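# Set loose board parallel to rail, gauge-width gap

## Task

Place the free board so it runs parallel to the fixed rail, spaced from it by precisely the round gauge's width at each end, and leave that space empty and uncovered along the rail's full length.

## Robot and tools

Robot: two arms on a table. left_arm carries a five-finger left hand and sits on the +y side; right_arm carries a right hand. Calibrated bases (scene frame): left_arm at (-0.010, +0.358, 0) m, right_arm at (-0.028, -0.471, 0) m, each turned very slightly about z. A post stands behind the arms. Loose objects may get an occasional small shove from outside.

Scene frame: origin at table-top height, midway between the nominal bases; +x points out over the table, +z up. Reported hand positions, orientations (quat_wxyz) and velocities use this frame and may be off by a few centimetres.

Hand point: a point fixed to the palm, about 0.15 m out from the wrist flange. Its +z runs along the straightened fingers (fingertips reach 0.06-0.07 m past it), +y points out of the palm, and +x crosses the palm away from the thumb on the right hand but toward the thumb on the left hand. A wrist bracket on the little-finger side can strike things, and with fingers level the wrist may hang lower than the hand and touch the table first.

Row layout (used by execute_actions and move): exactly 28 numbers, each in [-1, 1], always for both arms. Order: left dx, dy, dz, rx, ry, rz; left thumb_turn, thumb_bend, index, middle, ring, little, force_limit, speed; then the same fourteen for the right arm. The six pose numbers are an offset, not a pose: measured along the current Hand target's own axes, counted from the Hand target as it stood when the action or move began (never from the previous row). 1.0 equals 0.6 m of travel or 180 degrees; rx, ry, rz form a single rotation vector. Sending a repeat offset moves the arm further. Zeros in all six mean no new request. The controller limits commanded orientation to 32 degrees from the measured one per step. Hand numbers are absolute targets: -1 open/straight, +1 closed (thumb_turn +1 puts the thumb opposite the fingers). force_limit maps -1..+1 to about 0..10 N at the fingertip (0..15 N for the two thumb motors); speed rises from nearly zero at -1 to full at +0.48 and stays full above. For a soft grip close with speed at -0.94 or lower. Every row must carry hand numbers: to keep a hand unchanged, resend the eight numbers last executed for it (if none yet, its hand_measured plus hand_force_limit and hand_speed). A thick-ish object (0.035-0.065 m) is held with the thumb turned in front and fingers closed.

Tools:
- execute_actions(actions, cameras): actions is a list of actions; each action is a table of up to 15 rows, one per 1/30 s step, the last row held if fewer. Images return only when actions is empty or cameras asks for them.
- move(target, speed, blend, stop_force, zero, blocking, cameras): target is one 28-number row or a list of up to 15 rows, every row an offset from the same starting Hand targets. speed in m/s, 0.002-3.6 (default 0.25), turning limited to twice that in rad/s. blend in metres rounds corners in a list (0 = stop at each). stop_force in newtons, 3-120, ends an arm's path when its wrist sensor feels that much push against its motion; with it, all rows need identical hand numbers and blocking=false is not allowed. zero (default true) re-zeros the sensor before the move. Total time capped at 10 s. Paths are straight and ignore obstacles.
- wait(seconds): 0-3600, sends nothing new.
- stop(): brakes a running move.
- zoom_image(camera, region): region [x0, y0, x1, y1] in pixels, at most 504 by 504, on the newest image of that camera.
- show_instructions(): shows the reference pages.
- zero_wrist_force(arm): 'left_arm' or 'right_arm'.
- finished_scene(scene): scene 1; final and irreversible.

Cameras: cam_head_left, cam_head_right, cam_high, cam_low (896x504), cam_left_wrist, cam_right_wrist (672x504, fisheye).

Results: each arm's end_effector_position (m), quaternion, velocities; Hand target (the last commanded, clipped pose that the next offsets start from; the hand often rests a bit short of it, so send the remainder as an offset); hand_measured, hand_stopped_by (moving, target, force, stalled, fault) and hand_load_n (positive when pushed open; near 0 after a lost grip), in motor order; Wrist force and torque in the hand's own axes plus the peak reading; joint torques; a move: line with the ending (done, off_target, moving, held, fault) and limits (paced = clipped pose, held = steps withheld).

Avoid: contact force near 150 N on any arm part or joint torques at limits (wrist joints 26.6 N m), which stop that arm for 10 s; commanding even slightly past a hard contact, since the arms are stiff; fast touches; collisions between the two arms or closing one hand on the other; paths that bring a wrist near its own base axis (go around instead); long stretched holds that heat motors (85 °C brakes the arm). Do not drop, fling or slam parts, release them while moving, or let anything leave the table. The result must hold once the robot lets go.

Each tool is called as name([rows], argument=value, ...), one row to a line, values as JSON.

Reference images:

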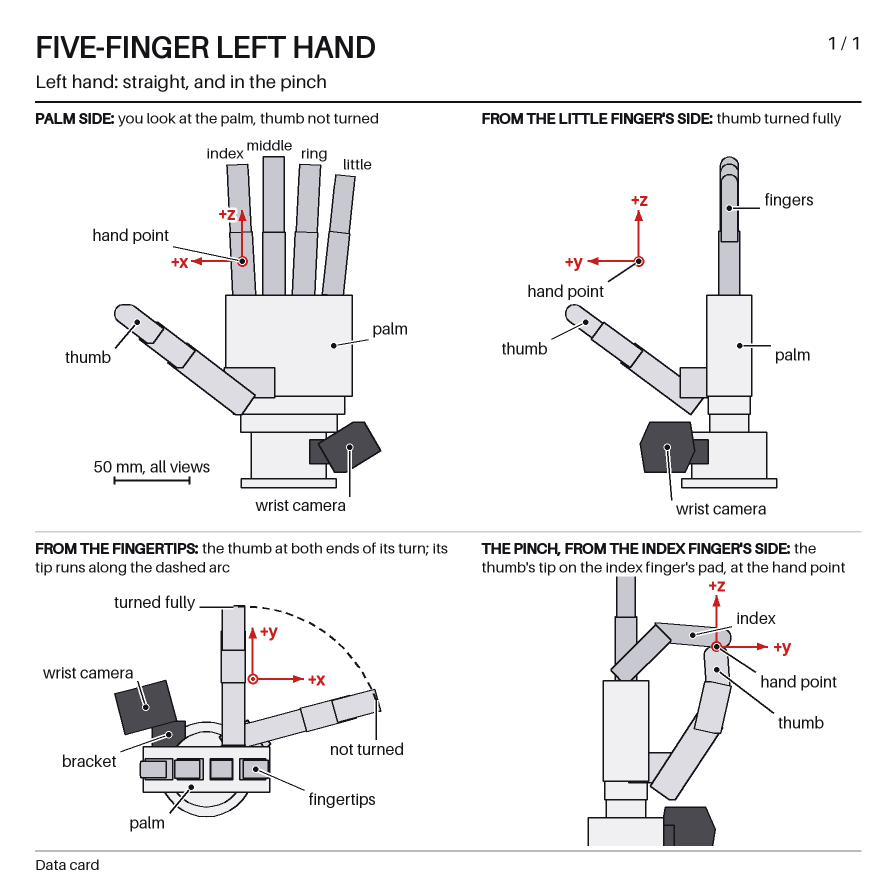

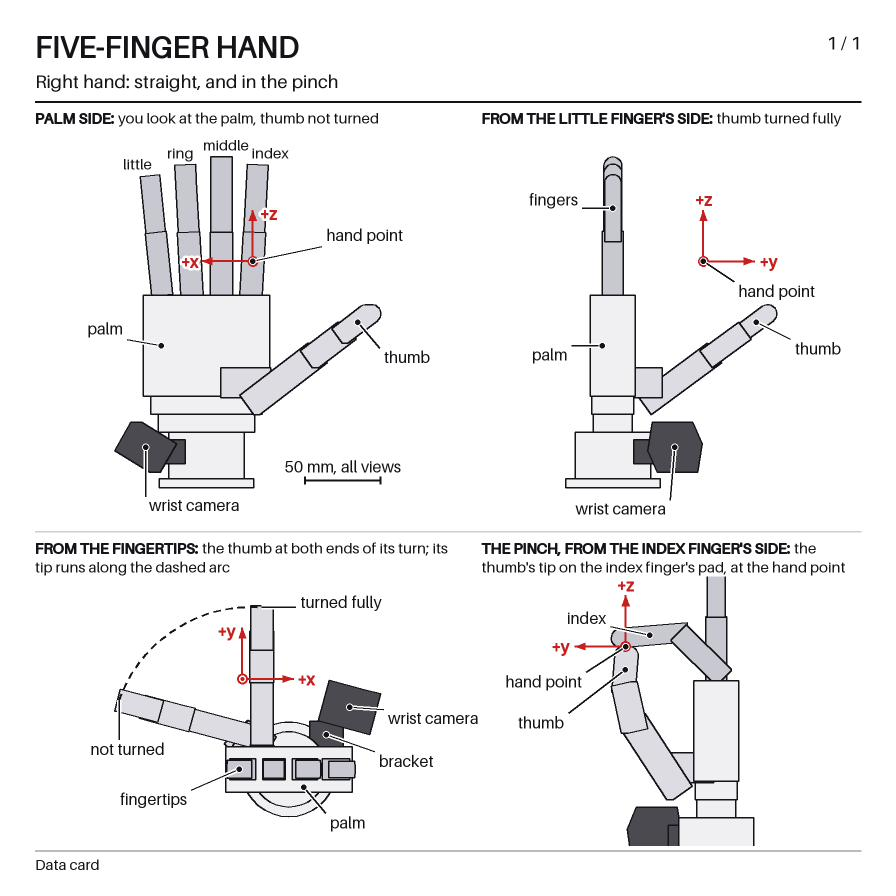

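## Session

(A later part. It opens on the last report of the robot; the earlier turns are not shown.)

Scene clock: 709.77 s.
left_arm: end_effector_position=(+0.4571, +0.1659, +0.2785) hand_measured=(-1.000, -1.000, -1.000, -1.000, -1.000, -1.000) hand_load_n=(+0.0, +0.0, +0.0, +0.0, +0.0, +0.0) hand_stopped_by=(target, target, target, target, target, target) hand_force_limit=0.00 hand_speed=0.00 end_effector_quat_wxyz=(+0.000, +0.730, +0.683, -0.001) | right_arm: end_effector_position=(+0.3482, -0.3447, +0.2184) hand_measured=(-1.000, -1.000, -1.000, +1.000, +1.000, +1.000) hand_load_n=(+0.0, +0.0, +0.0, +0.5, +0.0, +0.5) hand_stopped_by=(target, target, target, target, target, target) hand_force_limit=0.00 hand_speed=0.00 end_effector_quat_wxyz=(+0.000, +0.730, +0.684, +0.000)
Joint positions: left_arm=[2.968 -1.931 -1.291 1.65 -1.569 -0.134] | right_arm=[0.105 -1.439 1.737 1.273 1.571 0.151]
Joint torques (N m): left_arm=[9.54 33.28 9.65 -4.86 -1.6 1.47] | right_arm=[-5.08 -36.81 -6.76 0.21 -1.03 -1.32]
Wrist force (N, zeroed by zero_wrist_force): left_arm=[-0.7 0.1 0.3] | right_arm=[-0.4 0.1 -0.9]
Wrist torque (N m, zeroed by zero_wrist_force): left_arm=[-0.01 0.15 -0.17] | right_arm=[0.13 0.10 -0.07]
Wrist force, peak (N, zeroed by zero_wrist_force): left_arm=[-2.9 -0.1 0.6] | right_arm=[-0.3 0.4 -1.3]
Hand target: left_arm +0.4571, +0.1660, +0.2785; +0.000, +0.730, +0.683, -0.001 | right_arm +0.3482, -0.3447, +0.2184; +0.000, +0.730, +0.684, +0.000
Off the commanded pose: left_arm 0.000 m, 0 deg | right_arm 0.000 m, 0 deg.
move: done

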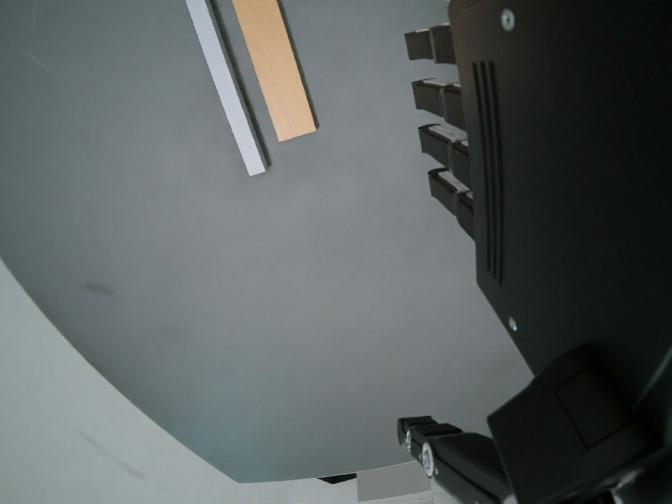

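move(target=[0.194,-0.347,-0.03,0,0,0,-1,-1,-1,-1,-1,-1,0,0,0,0,0,0,0,0,-1,-1,-1,1,1,1,0,0], speed=0.3, cameras=["cam_head_left","cam_head_right","cam_high"])

zoom_image(camera="cam_head_left", region=[350, 330, 600, 440])

Scene clock: 727.20 s.
left_arm: end_effector_position=(+0.2571, +0.2959, +0.2966) hand_measured=(-1.000, -1.000, -1.000, -1.000, -1.000, -1.000) hand_load_n=(+0.0, +0.0, +0.0, +0.0, +0.0, +0.0) hand_stopped_by=(target, target, target, target, target, target) hand_force_limit=0.00 hand_speed=0.00 end_effector_quat_wxyz=(+0.000, +0.730, +0.683, -0.001) end_effector_velocity=(-0.001, +0.000, -0.001) end_effector_angular_velocity=(-0.001, +0.003, -0.002) | right_arm: end_effector_position=(+0.3482, -0.3447, +0.2184) hand_measured=(-1.000, -1.000, -1.000, +1.000, +1.000, +1.000) hand_load_n=(+0.0, +0.0, +0.0, +0.0, +0.0, +0.0) hand_stopped_by=(target, target, target, target, target, target) hand_force_limit=0.00 hand_speed=0.00 end_effector_quat_wxyz=(+0.000, +0.730, +0.684, +0.000)
Joint positions: left_arm=[3.4 -1.305 -1.902 1.635 -1.57 0.298] | right_arm=[0.105 -1.439 1.737 1.273 1.571 0.151]
Joint velocities: left_arm=[0.002 0.001 -0.003 -0.001 0 0.005] | right_arm=[within noise]
Joint torques (N m): left_arm=[10.96 19.67 5.7 -1.46 -2.35 1.47] | right_arm=[-6.07 -36.82 -6.47 0.38 -1.24 -1.29]
Wrist force (N, zeroed by zero_wrist_force): left_arm=[-0.4 0.1 0.3] | right_arm=[-0.5 0.2 -1.1]
Wrist torque (N m, zeroed by zero_wrist_force): left_arm=[-0.01 0.10 -0.16] | right_arm=[0.16 0.11 -0.07]
Wrist force, peak (N, zeroed by zero_wrist_force): left_arm=[-1.6 2.4 0.6] | right_arm=[-0.5 0.3 -1.2]
Hand target: left_arm +0.2570, +0.2959, +0.2965; +0.000, +0.730, +0.683, -0.001 | right_arm +0.3482, -0.3447, +0.2184; +0.000, +0.730, +0.684, +0.000
Off the commanded pose: left_arm 0.000 m, 0 deg | right_arm 0.000 m, 0 deg.
move: done

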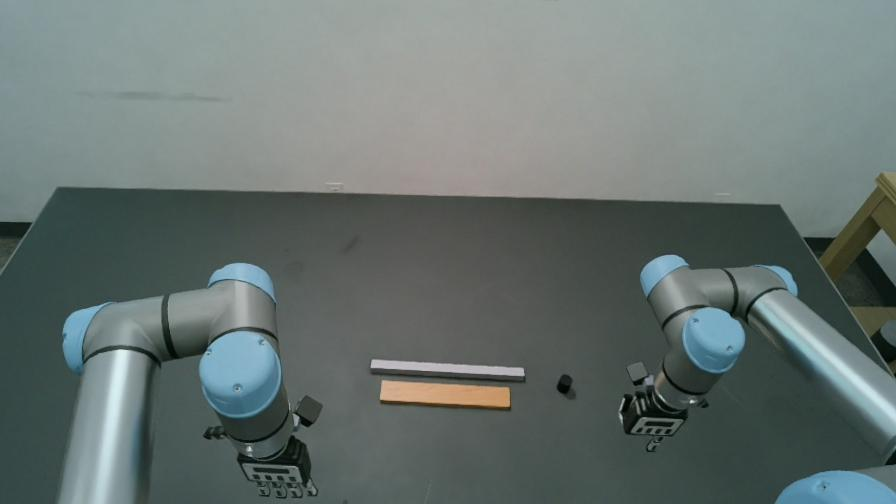

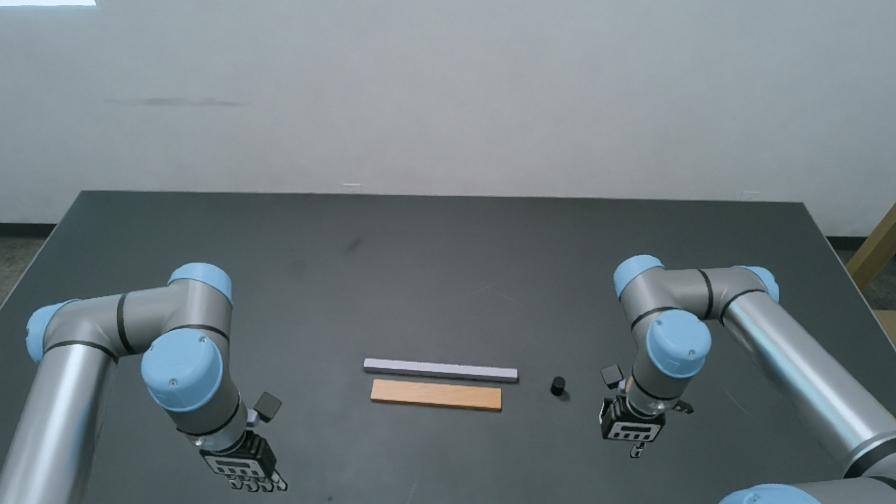

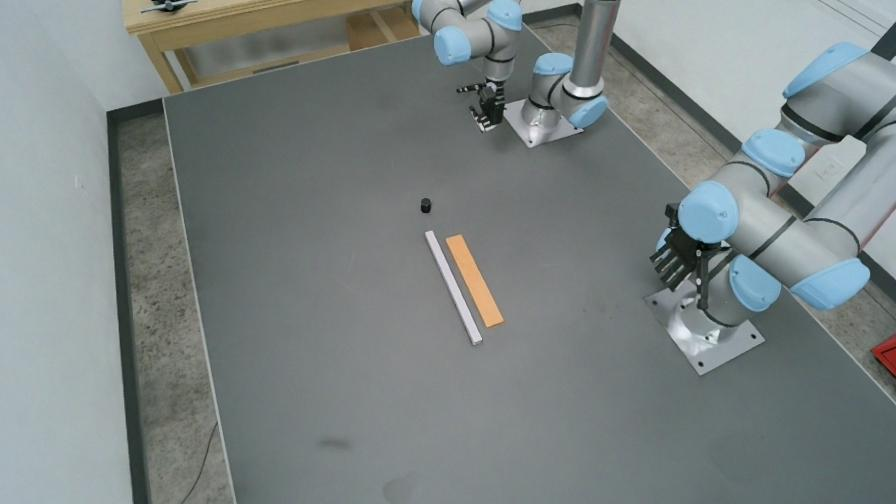

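Scaled by 2.016.

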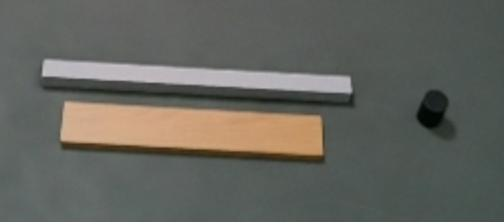

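finished_scene()

The scene is finished: the task was done.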